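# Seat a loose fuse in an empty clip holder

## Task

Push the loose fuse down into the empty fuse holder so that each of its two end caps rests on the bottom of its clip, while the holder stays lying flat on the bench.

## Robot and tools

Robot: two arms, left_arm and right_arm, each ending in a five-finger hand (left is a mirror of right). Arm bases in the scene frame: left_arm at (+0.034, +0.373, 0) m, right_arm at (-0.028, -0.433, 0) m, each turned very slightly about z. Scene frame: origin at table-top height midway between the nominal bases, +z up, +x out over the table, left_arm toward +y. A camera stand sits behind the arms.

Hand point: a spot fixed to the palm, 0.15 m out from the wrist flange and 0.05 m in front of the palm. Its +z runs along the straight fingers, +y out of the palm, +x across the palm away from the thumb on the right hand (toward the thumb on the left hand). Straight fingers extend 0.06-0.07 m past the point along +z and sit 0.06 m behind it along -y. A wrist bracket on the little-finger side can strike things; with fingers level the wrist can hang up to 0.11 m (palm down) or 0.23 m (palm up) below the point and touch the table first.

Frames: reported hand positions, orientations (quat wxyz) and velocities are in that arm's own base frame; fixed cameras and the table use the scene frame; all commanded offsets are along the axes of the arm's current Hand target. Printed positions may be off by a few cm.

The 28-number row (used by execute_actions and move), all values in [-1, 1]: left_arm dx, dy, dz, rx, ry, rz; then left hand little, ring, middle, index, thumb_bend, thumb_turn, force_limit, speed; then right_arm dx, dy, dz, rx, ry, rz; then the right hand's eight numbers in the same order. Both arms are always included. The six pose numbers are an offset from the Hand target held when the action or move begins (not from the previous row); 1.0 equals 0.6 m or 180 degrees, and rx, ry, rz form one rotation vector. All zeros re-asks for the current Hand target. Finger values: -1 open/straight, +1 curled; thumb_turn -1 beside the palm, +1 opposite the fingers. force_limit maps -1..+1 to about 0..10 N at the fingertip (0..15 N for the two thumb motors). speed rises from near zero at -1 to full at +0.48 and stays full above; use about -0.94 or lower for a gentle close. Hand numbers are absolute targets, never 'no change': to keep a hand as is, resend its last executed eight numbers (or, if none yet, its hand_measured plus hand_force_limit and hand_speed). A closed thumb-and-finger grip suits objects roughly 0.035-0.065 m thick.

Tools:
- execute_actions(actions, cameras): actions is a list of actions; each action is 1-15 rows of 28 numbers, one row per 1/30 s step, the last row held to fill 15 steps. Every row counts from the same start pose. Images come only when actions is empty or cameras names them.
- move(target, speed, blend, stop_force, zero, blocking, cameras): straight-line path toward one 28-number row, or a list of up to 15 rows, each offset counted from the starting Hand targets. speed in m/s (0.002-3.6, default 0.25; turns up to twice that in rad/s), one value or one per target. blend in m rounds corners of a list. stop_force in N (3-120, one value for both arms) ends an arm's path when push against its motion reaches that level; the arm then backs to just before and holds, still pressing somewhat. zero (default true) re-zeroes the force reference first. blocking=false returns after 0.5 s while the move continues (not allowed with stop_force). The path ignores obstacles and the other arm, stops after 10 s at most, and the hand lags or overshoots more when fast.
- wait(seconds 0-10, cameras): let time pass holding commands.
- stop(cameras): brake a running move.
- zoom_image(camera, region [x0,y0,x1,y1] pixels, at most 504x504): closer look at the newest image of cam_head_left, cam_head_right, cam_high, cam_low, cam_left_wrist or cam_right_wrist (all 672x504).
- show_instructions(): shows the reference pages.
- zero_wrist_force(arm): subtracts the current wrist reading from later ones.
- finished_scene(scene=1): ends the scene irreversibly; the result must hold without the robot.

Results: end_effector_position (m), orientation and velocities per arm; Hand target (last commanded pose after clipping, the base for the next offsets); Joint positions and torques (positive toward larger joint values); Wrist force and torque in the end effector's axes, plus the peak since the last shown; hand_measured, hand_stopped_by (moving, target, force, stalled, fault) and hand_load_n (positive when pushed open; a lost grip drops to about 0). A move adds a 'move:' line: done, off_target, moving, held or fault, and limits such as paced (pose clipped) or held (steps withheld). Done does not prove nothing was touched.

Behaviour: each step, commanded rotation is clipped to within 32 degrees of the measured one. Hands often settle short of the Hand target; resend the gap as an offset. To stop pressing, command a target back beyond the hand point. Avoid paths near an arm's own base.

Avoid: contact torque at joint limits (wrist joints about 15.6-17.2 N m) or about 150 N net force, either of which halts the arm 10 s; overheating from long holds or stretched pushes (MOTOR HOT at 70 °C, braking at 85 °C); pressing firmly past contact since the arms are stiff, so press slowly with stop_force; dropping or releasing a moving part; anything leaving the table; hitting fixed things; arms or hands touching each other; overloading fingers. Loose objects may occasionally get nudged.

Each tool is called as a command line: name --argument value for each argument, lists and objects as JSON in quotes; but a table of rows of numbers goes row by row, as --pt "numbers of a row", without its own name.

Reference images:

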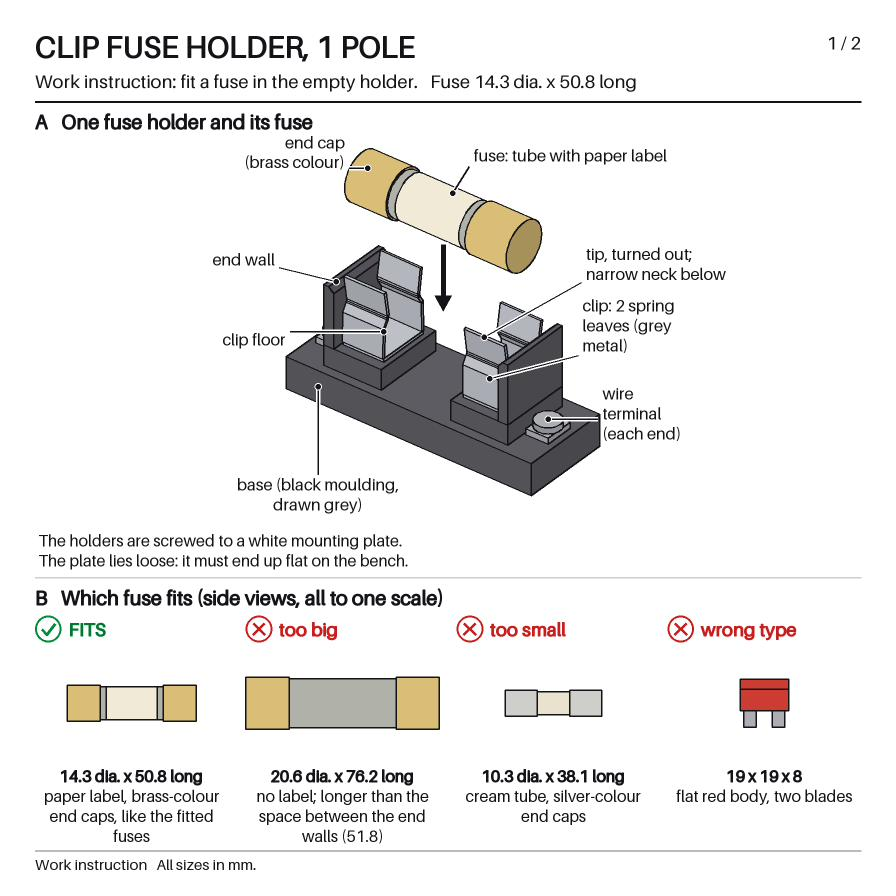

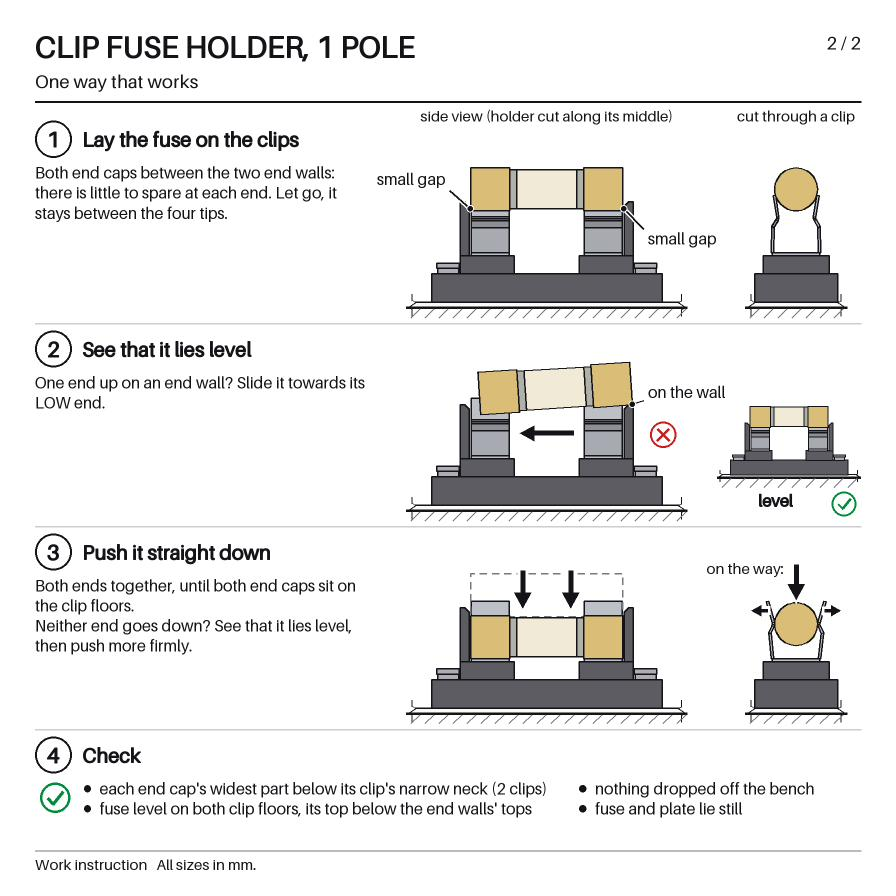

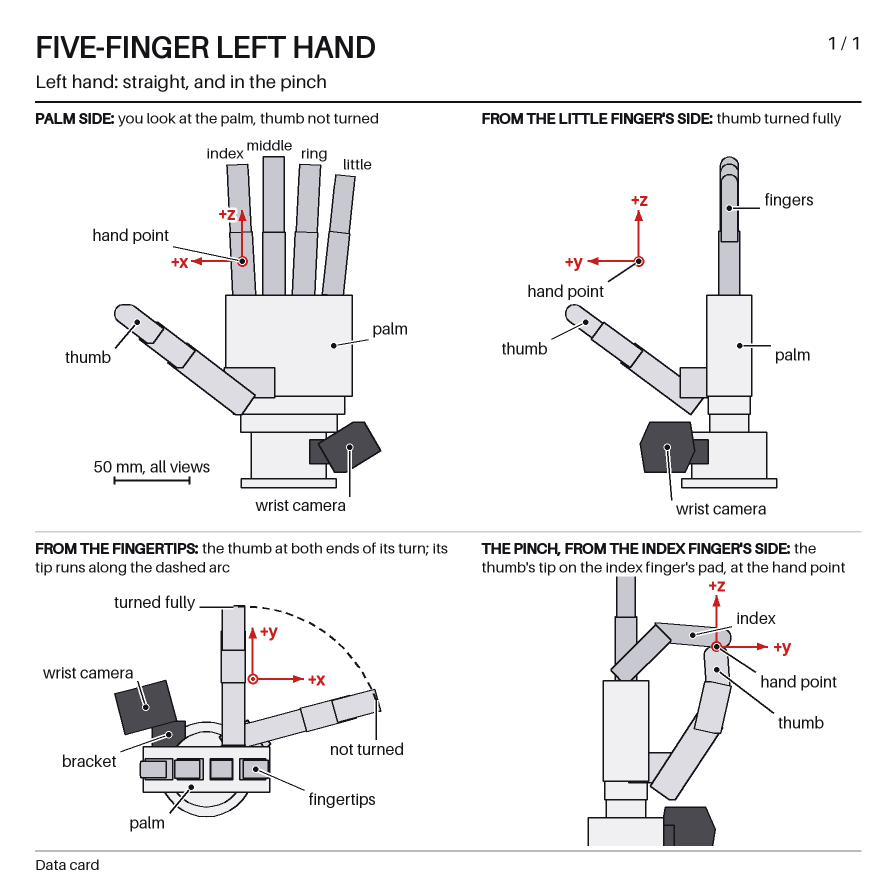

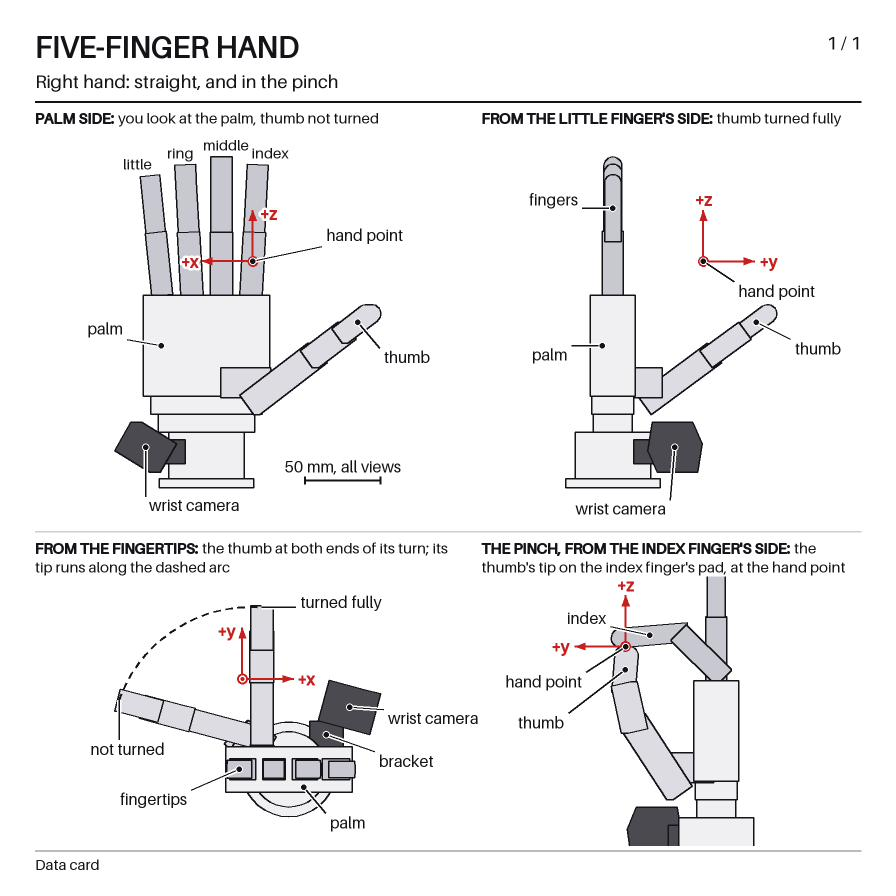

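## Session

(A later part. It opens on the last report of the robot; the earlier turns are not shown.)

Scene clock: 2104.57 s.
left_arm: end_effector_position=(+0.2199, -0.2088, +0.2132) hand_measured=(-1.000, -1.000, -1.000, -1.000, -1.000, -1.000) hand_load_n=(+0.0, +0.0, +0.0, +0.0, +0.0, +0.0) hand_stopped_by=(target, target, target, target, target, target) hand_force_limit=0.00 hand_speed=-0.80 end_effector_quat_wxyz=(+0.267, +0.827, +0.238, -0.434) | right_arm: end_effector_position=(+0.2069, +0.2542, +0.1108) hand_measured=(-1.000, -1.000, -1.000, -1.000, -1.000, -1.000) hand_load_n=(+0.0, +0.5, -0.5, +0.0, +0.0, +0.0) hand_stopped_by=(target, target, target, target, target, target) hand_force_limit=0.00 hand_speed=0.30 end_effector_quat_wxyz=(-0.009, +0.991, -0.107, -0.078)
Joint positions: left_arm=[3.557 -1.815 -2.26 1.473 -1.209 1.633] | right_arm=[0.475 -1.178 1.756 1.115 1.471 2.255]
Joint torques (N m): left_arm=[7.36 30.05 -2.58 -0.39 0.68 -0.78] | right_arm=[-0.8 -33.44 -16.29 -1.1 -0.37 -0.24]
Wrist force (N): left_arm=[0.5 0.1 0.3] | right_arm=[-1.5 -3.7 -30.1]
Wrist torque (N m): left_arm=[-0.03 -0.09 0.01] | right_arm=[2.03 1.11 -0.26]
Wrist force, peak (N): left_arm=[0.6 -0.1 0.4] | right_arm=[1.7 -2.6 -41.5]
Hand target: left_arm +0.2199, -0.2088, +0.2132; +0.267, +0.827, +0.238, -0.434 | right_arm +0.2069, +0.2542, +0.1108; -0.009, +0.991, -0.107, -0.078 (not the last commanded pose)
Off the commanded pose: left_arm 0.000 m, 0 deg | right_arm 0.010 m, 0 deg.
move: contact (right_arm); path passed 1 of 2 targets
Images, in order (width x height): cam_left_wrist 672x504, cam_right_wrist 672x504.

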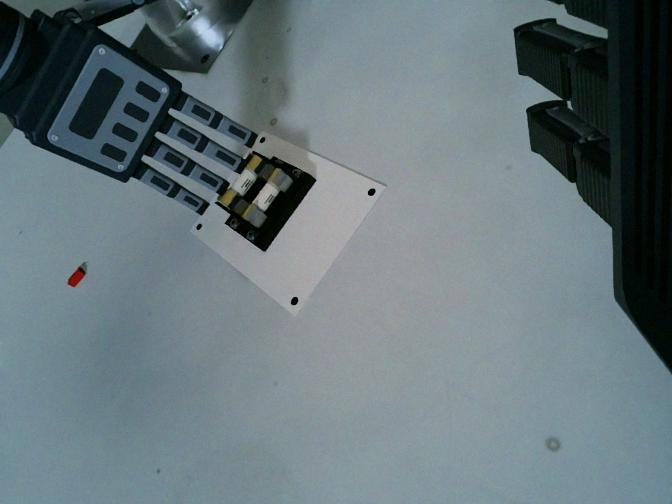

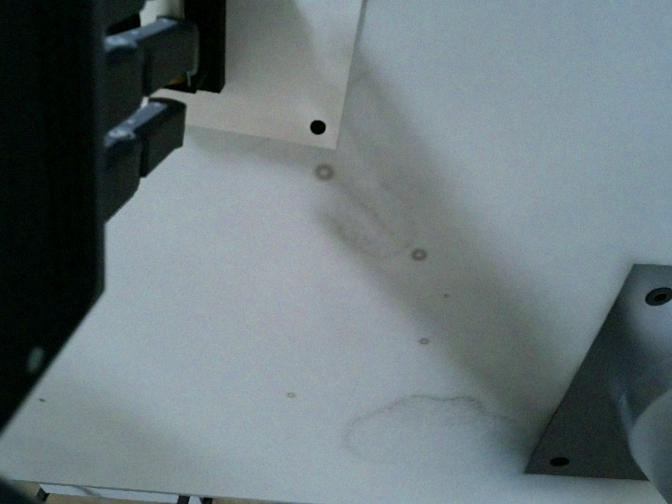

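move --target '[0,0,0,0,0,0,-1,-1,-1,-1,-1,-1,0,-0.8,-0.0041,0,-0.0247,0,0,0,-1,-1,-1,-1,-1,-1,0,0.3]' --speed 0.04 --cameras '["cam_left_wrist","cam_right_wrist"]'

zoom_image --camera "cam_left_wrist" --region '[205, 130, 285, 220]'

zoom_image --camera "cam_right_wrist" --region '[130, 0, 250, 110]'

Scene clock: 2124.53 s.
left_arm: end_effector_position=(+0.2199, -0.2088, +0.2132) hand_measured=(-1.000, -1.000, -1.000, -1.000, -1.000, -1.000) hand_load_n=(+0.0, +0.0, -0.5, +0.0, +0.0, +0.0) hand_stopped_by=(target, target, target, target, target, target) hand_force_limit=0.00 hand_speed=-0.80 end_effector_quat_wxyz=(+0.267, +0.827, +0.238, -0.434) | right_arm: end_effector_position=(+0.2069, +0.2542, +0.1260) hand_measured=(-1.000, -1.000, -1.000, -1.000, -1.000, -1.000) hand_load_n=(+0.0, +0.0, +0.0, +0.0, +0.0, +0.0) hand_stopped_by=(target, target, target, target, target, target) hand_force_limit=0.00 hand_speed=0.30 end_effector_quat_wxyz=(-0.009, +0.991, -0.107, -0.078) end_effector_velocity=(+0.000, +0.000, -0.002) end_effector_angular_velocity=(+0.002, -0.003, +0.001)
Joint positions: left_arm=[3.557 -1.815 -2.26 1.473 -1.209 1.633] | right_arm=[0.476 -1.198 1.738 1.151 1.471 2.255]
Joint velocities: left_arm=[within noise] | right_arm=[0 0 0.003 -0.006 0 -0.001]
Joint torques (N m): left_arm=[7.06 30.54 -2.51 -0.36 0.64 -0.81] | right_arm=[3.02 -12.42 -6.35 0.69 -1.06 1.37]
Wrist force (N): left_arm=[0.3 -0.1 0.3] | right_arm=[-0.6 0.4 0.3]
Wrist torque (N m): left_arm=[-0.05 -0.06 0.00] | right_arm=[0.06 0.06 -0.03]
Wrist force, peak (N): left_arm=[0.5 -0.1 0.5] | right_arm=[-1.5 -3.6 -30.5]
Hand target: left_arm +0.2199, -0.2088, +0.2132; +0.267, +0.827, +0.238, -0.434 | right_arm +0.2068, +0.2542, +0.1258; -0.009, +0.991, -0.107, -0.078
Off the commanded pose: left_arm 0.000 m, 0 deg | right_arm 0.000 m, 0 deg.
move: done
Images, in order (width x height): cam_left_wrist 672x504, cam_right_wrist 672x504.

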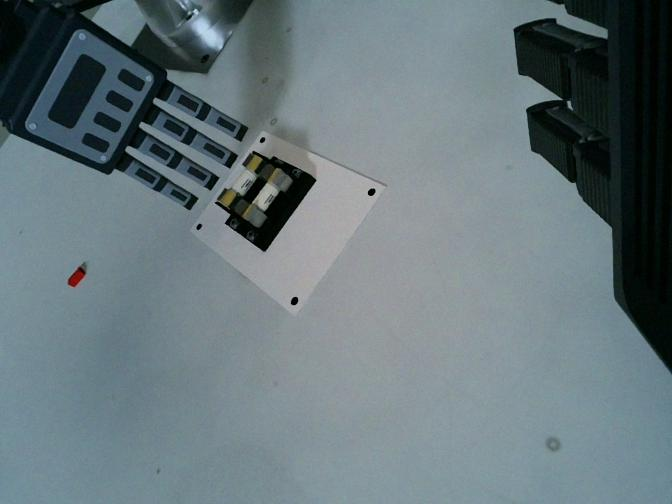

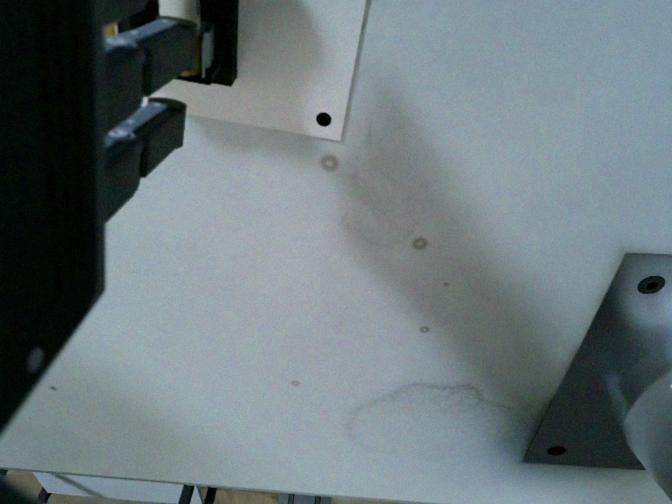

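Scaled by 5.600 from the camera's 672x504 image, which has a finer 960x720 frame.

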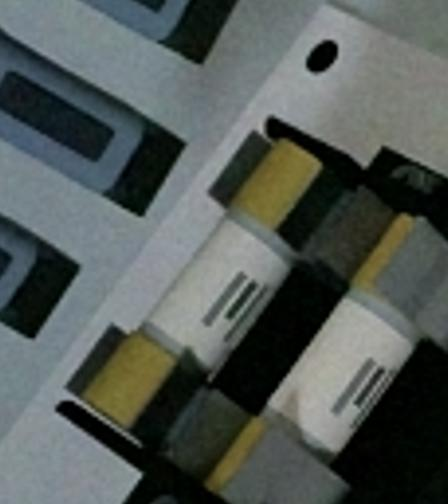

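Scaled by 4.200 from the camera's 672x504 image, which has a finer 960x720 frame.

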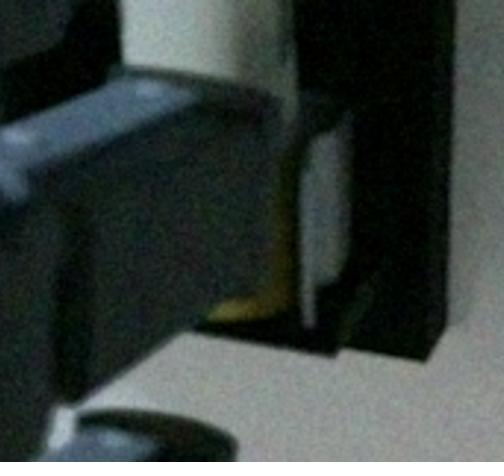

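move --pt "0 0 0 0 0 0 -1 -1 -1 -1 -1 -1 0 -0.8 0.0022 -0.0025 0.0132 0 0 0 -1 -1 -1 -1 -1 -1 0 0.3" --pt "0 0 0 0 0 0 -1 -1 -1 -1 -1 -1 0 -0.8 0.0069 -0.0025 0.0411 0 0 0 -1 -1 -1 -1 -1 -1 0 0.3" --speed '[0.04, 0.012]' --stop_force 50 --cameras '["cam_left_wrist","cam_right_wrist"]'

zoom_image --camera "cam_left_wrist" --region '[205, 130, 285, 220]'

zoom_image --camera "cam_right_wrist" --region '[130, 0, 250, 110]'

Scene clock: 2155.23 s.
left_arm: end_effector_position=(+0.2199, -0.2088, +0.2132) hand_measured=(-1.000, -1.000, -1.000, -1.000, -1.000, -1.000) hand_load_n=(+0.0, +0.0, +0.0, +0.0, +0.0, +0.0) hand_stopped_by=(target, target, target, target, target, target) hand_force_limit=0.00 hand_speed=-0.80 end_effector_quat_wxyz=(+0.267, +0.827, +0.238, -0.434) | right_arm: end_effector_position=(+0.2073, +0.2557, +0.1053) hand_measured=(-1.000, -1.000, -1.000, -1.000, -1.000, -1.000) hand_load_n=(+0.0, +1.5, +0.0, +0.0, +0.0, +0.0) hand_stopped_by=(target, target, target, target, target, target) hand_force_limit=0.00 hand_speed=0.30 end_effector_quat_wxyz=(-0.009, +0.991, -0.107, -0.078)
Joint positions: left_arm=[3.557 -1.815 -2.26 1.473 -1.209 1.633] | right_arm=[0.478 -1.168 1.757 1.103 1.47 2.257]
Joint torques (N m): left_arm=[7.82 30.45 -3.05 -0.42 0.67 -0.87] | right_arm=[-1.38 -29.04 -6.32 -1.06 2.4 -0.79]
Wrist force (N): left_arm=[0.2 -0.1 0.5] | right_arm=[0.1 -9.7 -41.6]
Wrist torque (N m): left_arm=[-0.07 -0.04 0.00] | right_arm=[2.95 1.35 -0.44]
Wrist force, peak (N): left_arm=[0.2 -0.2 0.7] | right_arm=[0.9 -9.9 -52.2]
Hand target: left_arm +0.2199, -0.2088, +0.2132; +0.267, +0.827, +0.238, -0.434 | right_arm +0.2073, +0.2557, +0.1053; -0.009, +0.991, -0.107, -0.078 (not the last commanded pose)
Off the commanded pose: left_arm 0.000 m, 0 deg | right_arm 0.005 m, 0 deg.
move: contact (right_arm); path passed 1 of 2 targets
Images, in order (width x height): cam_left_wrist 672x504, cam_right_wrist 672x504.

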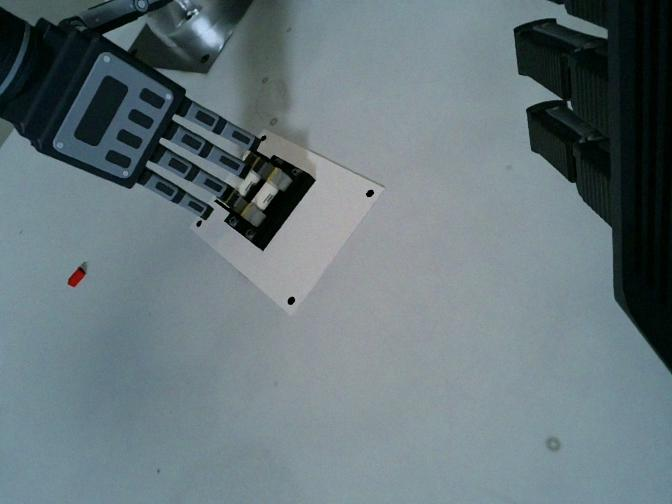

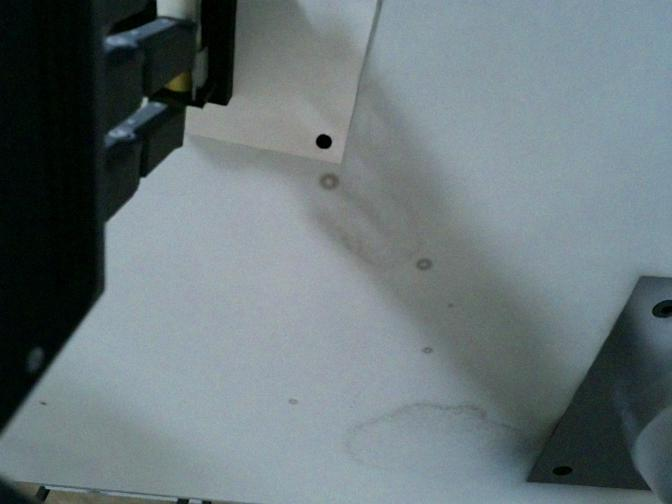

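Scaled by 5.600 from the camera's 672x504 image, which has a finer 960x720 frame.

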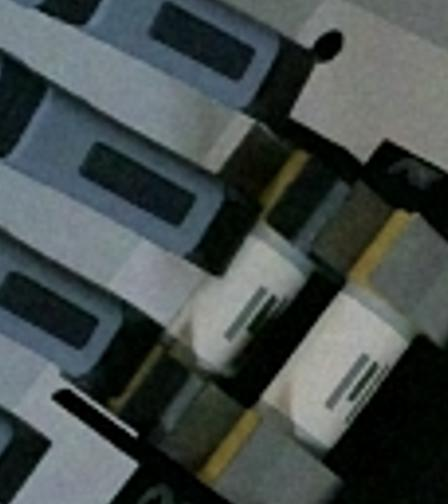

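Scaled by 4.200 from the camera's 672x504 image, which has a finer 960x720 frame.

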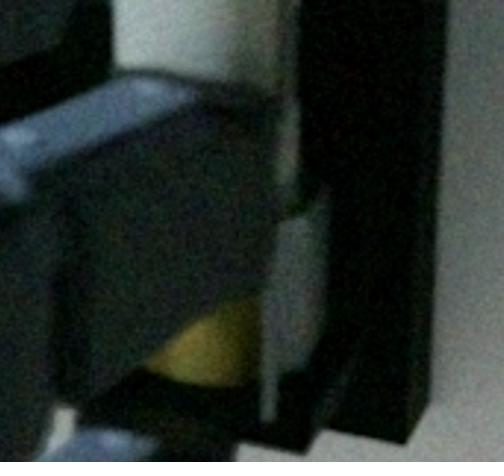

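move --target '[0,0,0,0,0,0,-1,-1,-1,-1,-1,-1,0,-0.8,-0.0066,0,-0.0395,0,0,0,-1,-1,-1,-1,-1,-1,0,0.3]' --speed 0.04 --cameras '["cam_left_wrist","cam_right_wrist"]'

zoom_image --camera "cam_left_wrist" --region '[205, 130, 285, 220]'

zoom_image --camera "cam_right_wrist" --region '[130, 0, 250, 110]'

Scene clock: 2162.67 s.
left_arm: end_effector_position=(+0.2199, -0.2088, +0.2132) hand_measured=(-1.000, -1.000, -1.000, -1.000, -1.000, -1.000) hand_load_n=(+0.0, +0.0, +0.0, +0.0, +0.0, +0.0) hand_stopped_by=(target, target, target, target, target, target) hand_force_limit=0.00 hand_speed=-0.80 end_effector_quat_wxyz=(+0.267, +0.827, +0.238, -0.434) | right_arm: end_effector_position=(+0.2072, +0.2557, +0.1296) hand_measured=(-1.000, -1.000, -1.000, -1.000, -1.000, -1.000) hand_load_n=(+0.0, +0.0, +0.0, +0.0, +0.0, +0.0) hand_stopped_by=(target, target, target, target, target, target) hand_force_limit=0.00 hand_speed=0.30 end_effector_quat_wxyz=(-0.009, +0.991, -0.107, -0.078) end_effector_velocity=(+0.000, +0.000, -0.002) end_effector_angular_velocity=(+0.001, -0.001, +0.001)
Joint positions: left_arm=[3.557 -1.815 -2.26 1.473 -1.209 1.633] | right_arm=[0.479 -1.199 1.73 1.16 1.47 2.258]
Joint velocities: left_arm=[within noise] | right_arm=[0 0.003 0.002 -0.005 0 -0.001]
Joint torques (N m): left_arm=[7.87 30.38 -3.56 -0.45 0.78 -0.83] | right_arm=[3.2 -11.76 -5.23 0.45 0.45 1.55]
Wrist force (N): left_arm=[0.4 0.0 0.3] | right_arm=[-0.8 0.4 0.3]
Wrist torque (N m): left_arm=[-0.03 -0.06 0.00] | right_arm=[0.07 0.08 -0.08]
Wrist force, peak (N): left_arm=[0.4 0.1 0.6] | right_arm=[-0.1 -9.8 -41.7]
Hand target: left_arm +0.2199, -0.2088, +0.2132; +0.267, +0.827, +0.238, -0.434 | right_arm +0.2071, +0.2557, +0.1294; -0.009, +0.991, -0.107, -0.078
Off the commanded pose: left_arm 0.000 m, 0 deg | right_arm 0.000 m, 0 deg.
move: done
Images, in order (width x height): cam_left_wrist 672x504, cam_right_wrist 672x504.

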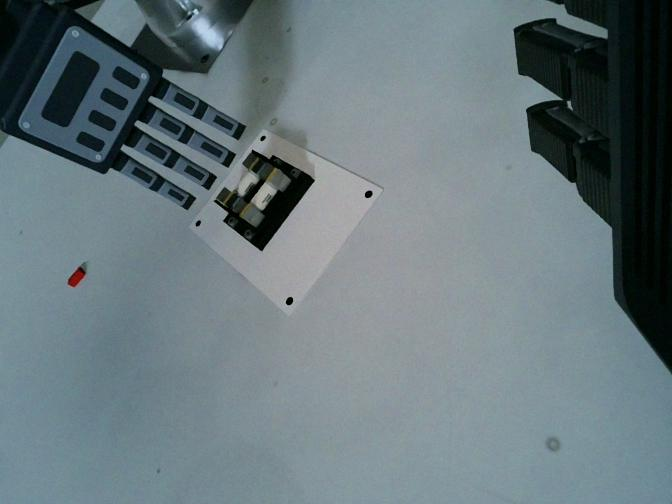

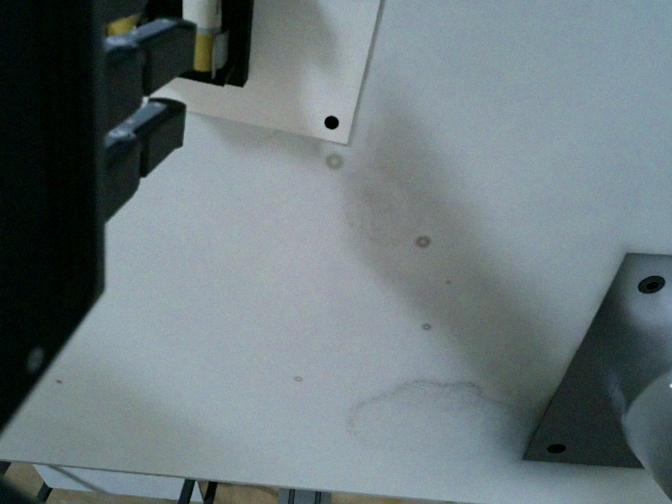

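Scaled by 5.600 from the camera's 672x504 image, which has a finer 960x720 frame.

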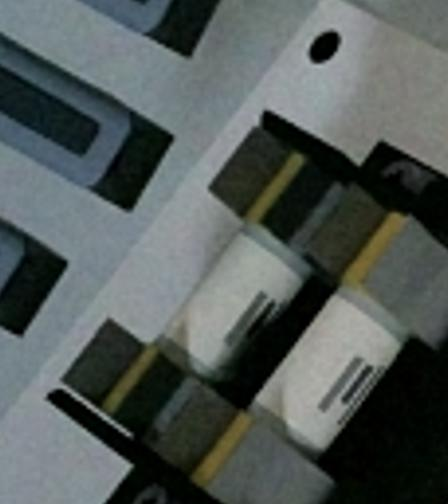

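Scaled by 4.200 from the camera's 672x504 image, which has a finer 960x720 frame.

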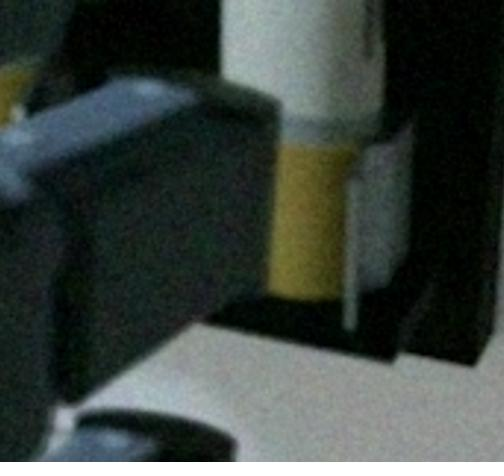

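move --target '[0,0,0,0,0,0,-1,-1,-1,-1,-1,-1,0,-0.8,-0.022,0,-0.1315,0,0,0,-1,-1,-1,-1,-1,-1,0,0.3]' --speed 0.15 --cameras '["all"]'

zoom_image --camera "cam_left_wrist" --region '[205, 140, 285, 230]'

zoom_image --camera "cam_right_wrist" --region '[150, 0, 400, 200]'

Scene clock: 2172.83 s.
left_arm: end_effector_position=(+0.2199, -0.2088, +0.2132) hand_measured=(-1.000, -1.000, -1.000, -1.000, -1.000, -1.000) hand_load_n=(+0.0, +0.0, +0.0, +0.0, +0.0, +0.0) hand_stopped_by=(target, target, target, target, target, target) hand_force_limit=0.00 hand_speed=-0.80 end_effector_quat_wxyz=(+0.267, +0.827, +0.238, -0.434) | right_arm: end_effector_position=(+0.2065, +0.2558, +0.2093) hand_measured=(-1.000, -1.000, -1.000, -1.000, -1.000, -1.000) hand_load_n=(+0.0, +0.0, +0.0, +0.0, +0.0, +0.0) hand_stopped_by=(target, target, target, target, target, target) hand_force_limit=0.00 hand_speed=0.30 end_effector_quat_wxyz=(-0.009, +0.991, -0.107, -0.078)
Joint positions: left_arm=[3.557 -1.815 -2.26 1.473 -1.209 1.633] | right_arm=[0.48 -1.28 1.617 1.354 1.47 2.259]
Joint torques (N m): left_arm=[7.17 30.8 -3.82 -0.32 0.75 -0.82] | right_arm=[5.98 -10.88 -12.62 4.15 -0.59 1.38]
Wrist force (N): left_arm=[0.3 0.0 0.5] | right_arm=[-0.7 0.5 0.4]
Wrist torque (N m): left_arm=[-0.05 -0.06 0.00] | right_arm=[0.07 0.08 -0.19]
Wrist force, peak (N): left_arm=[0.4 -0.1 0.6] | right_arm=[-0.4 0.8 2.4]
Hand target: left_arm +0.2199, -0.2088, +0.2132; +0.267, +0.827, +0.238, -0.434 | right_arm +0.2064, +0.2558, +0.2094; -0.009, +0.991, -0.107, -0.078
Off the commanded pose: left_arm 0.000 m, 0 deg | right_arm 0.000 m, 0 deg.
move: done

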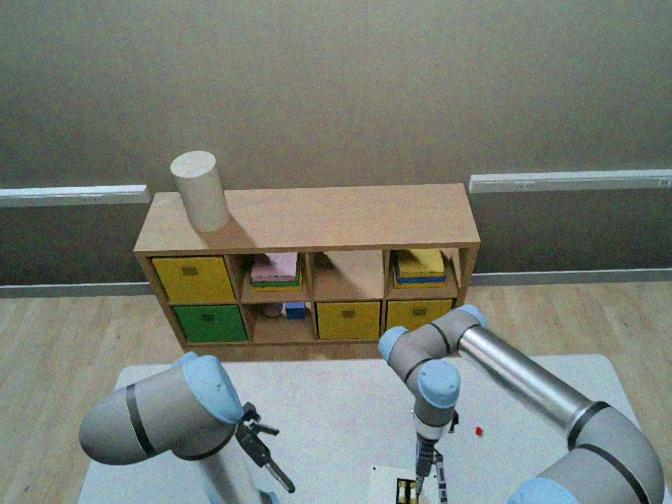

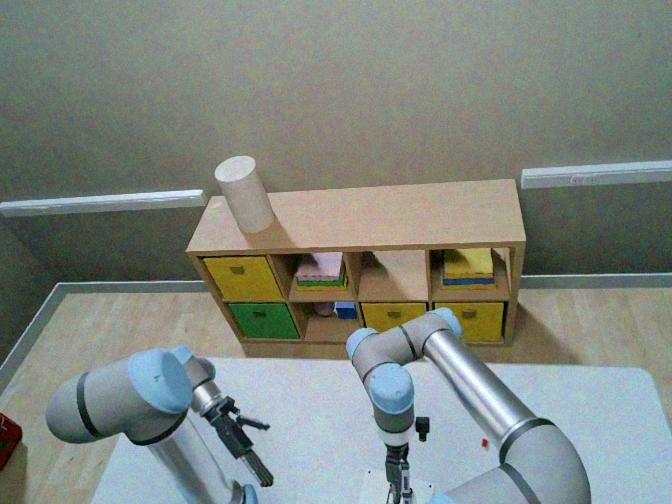

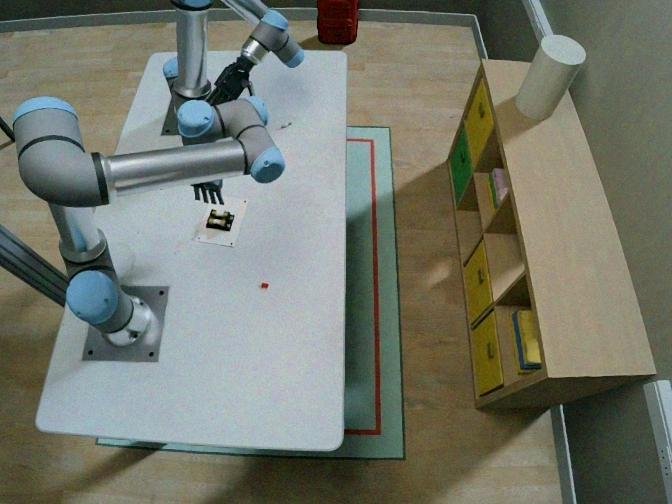

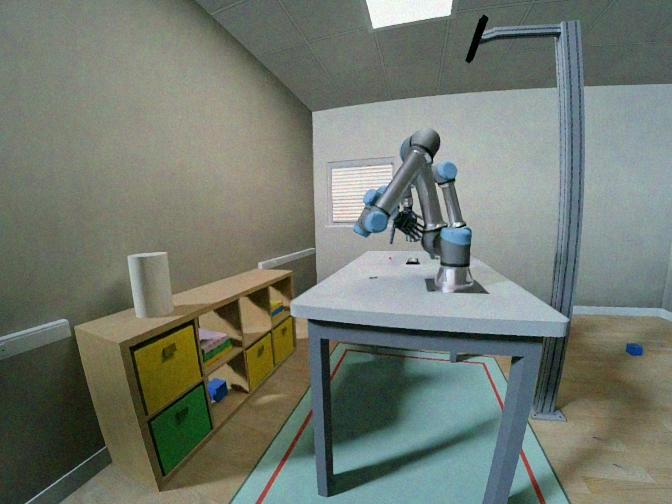

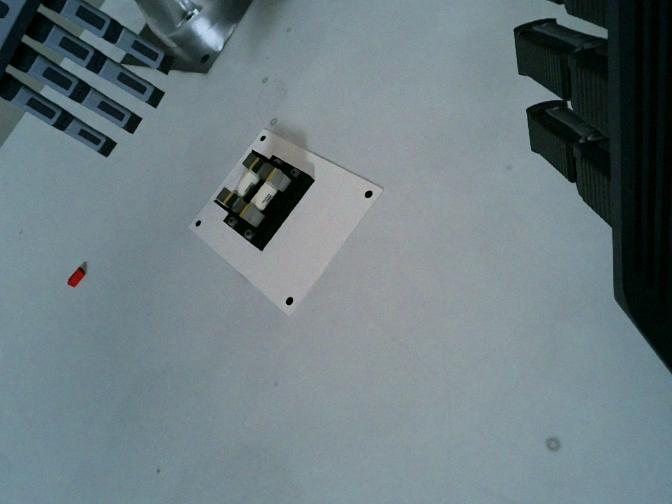

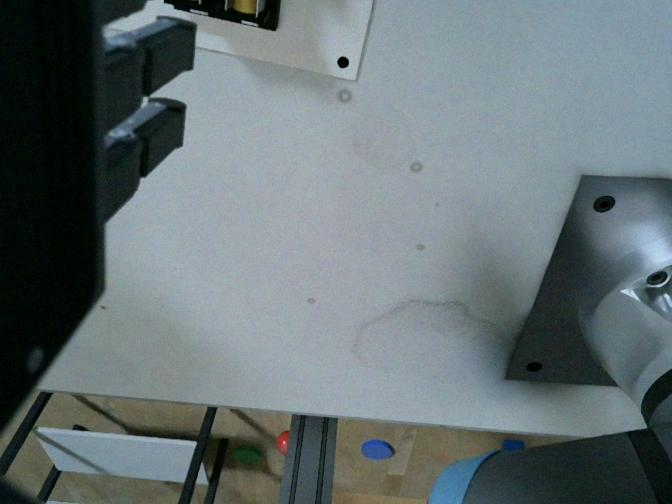

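Scaled by 5.600 from the camera's 672x504 image, which has a finer 960x720 frame.

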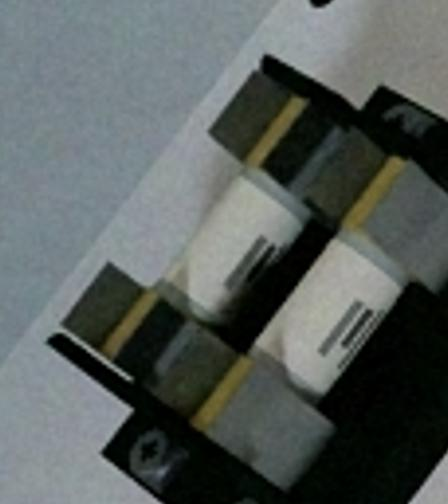

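Scaled by 2.016 from the camera's 672x504 image, which has a finer 960x720 frame.

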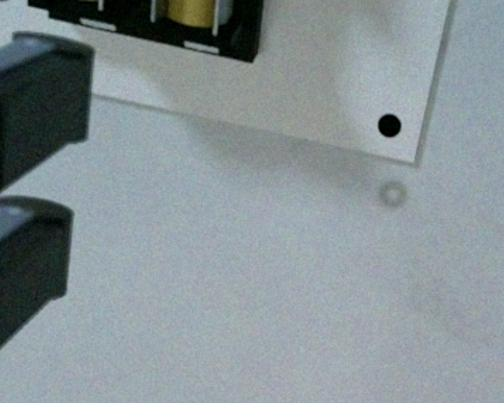

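finished_scene --scene 1

The scene is finished: the task was done.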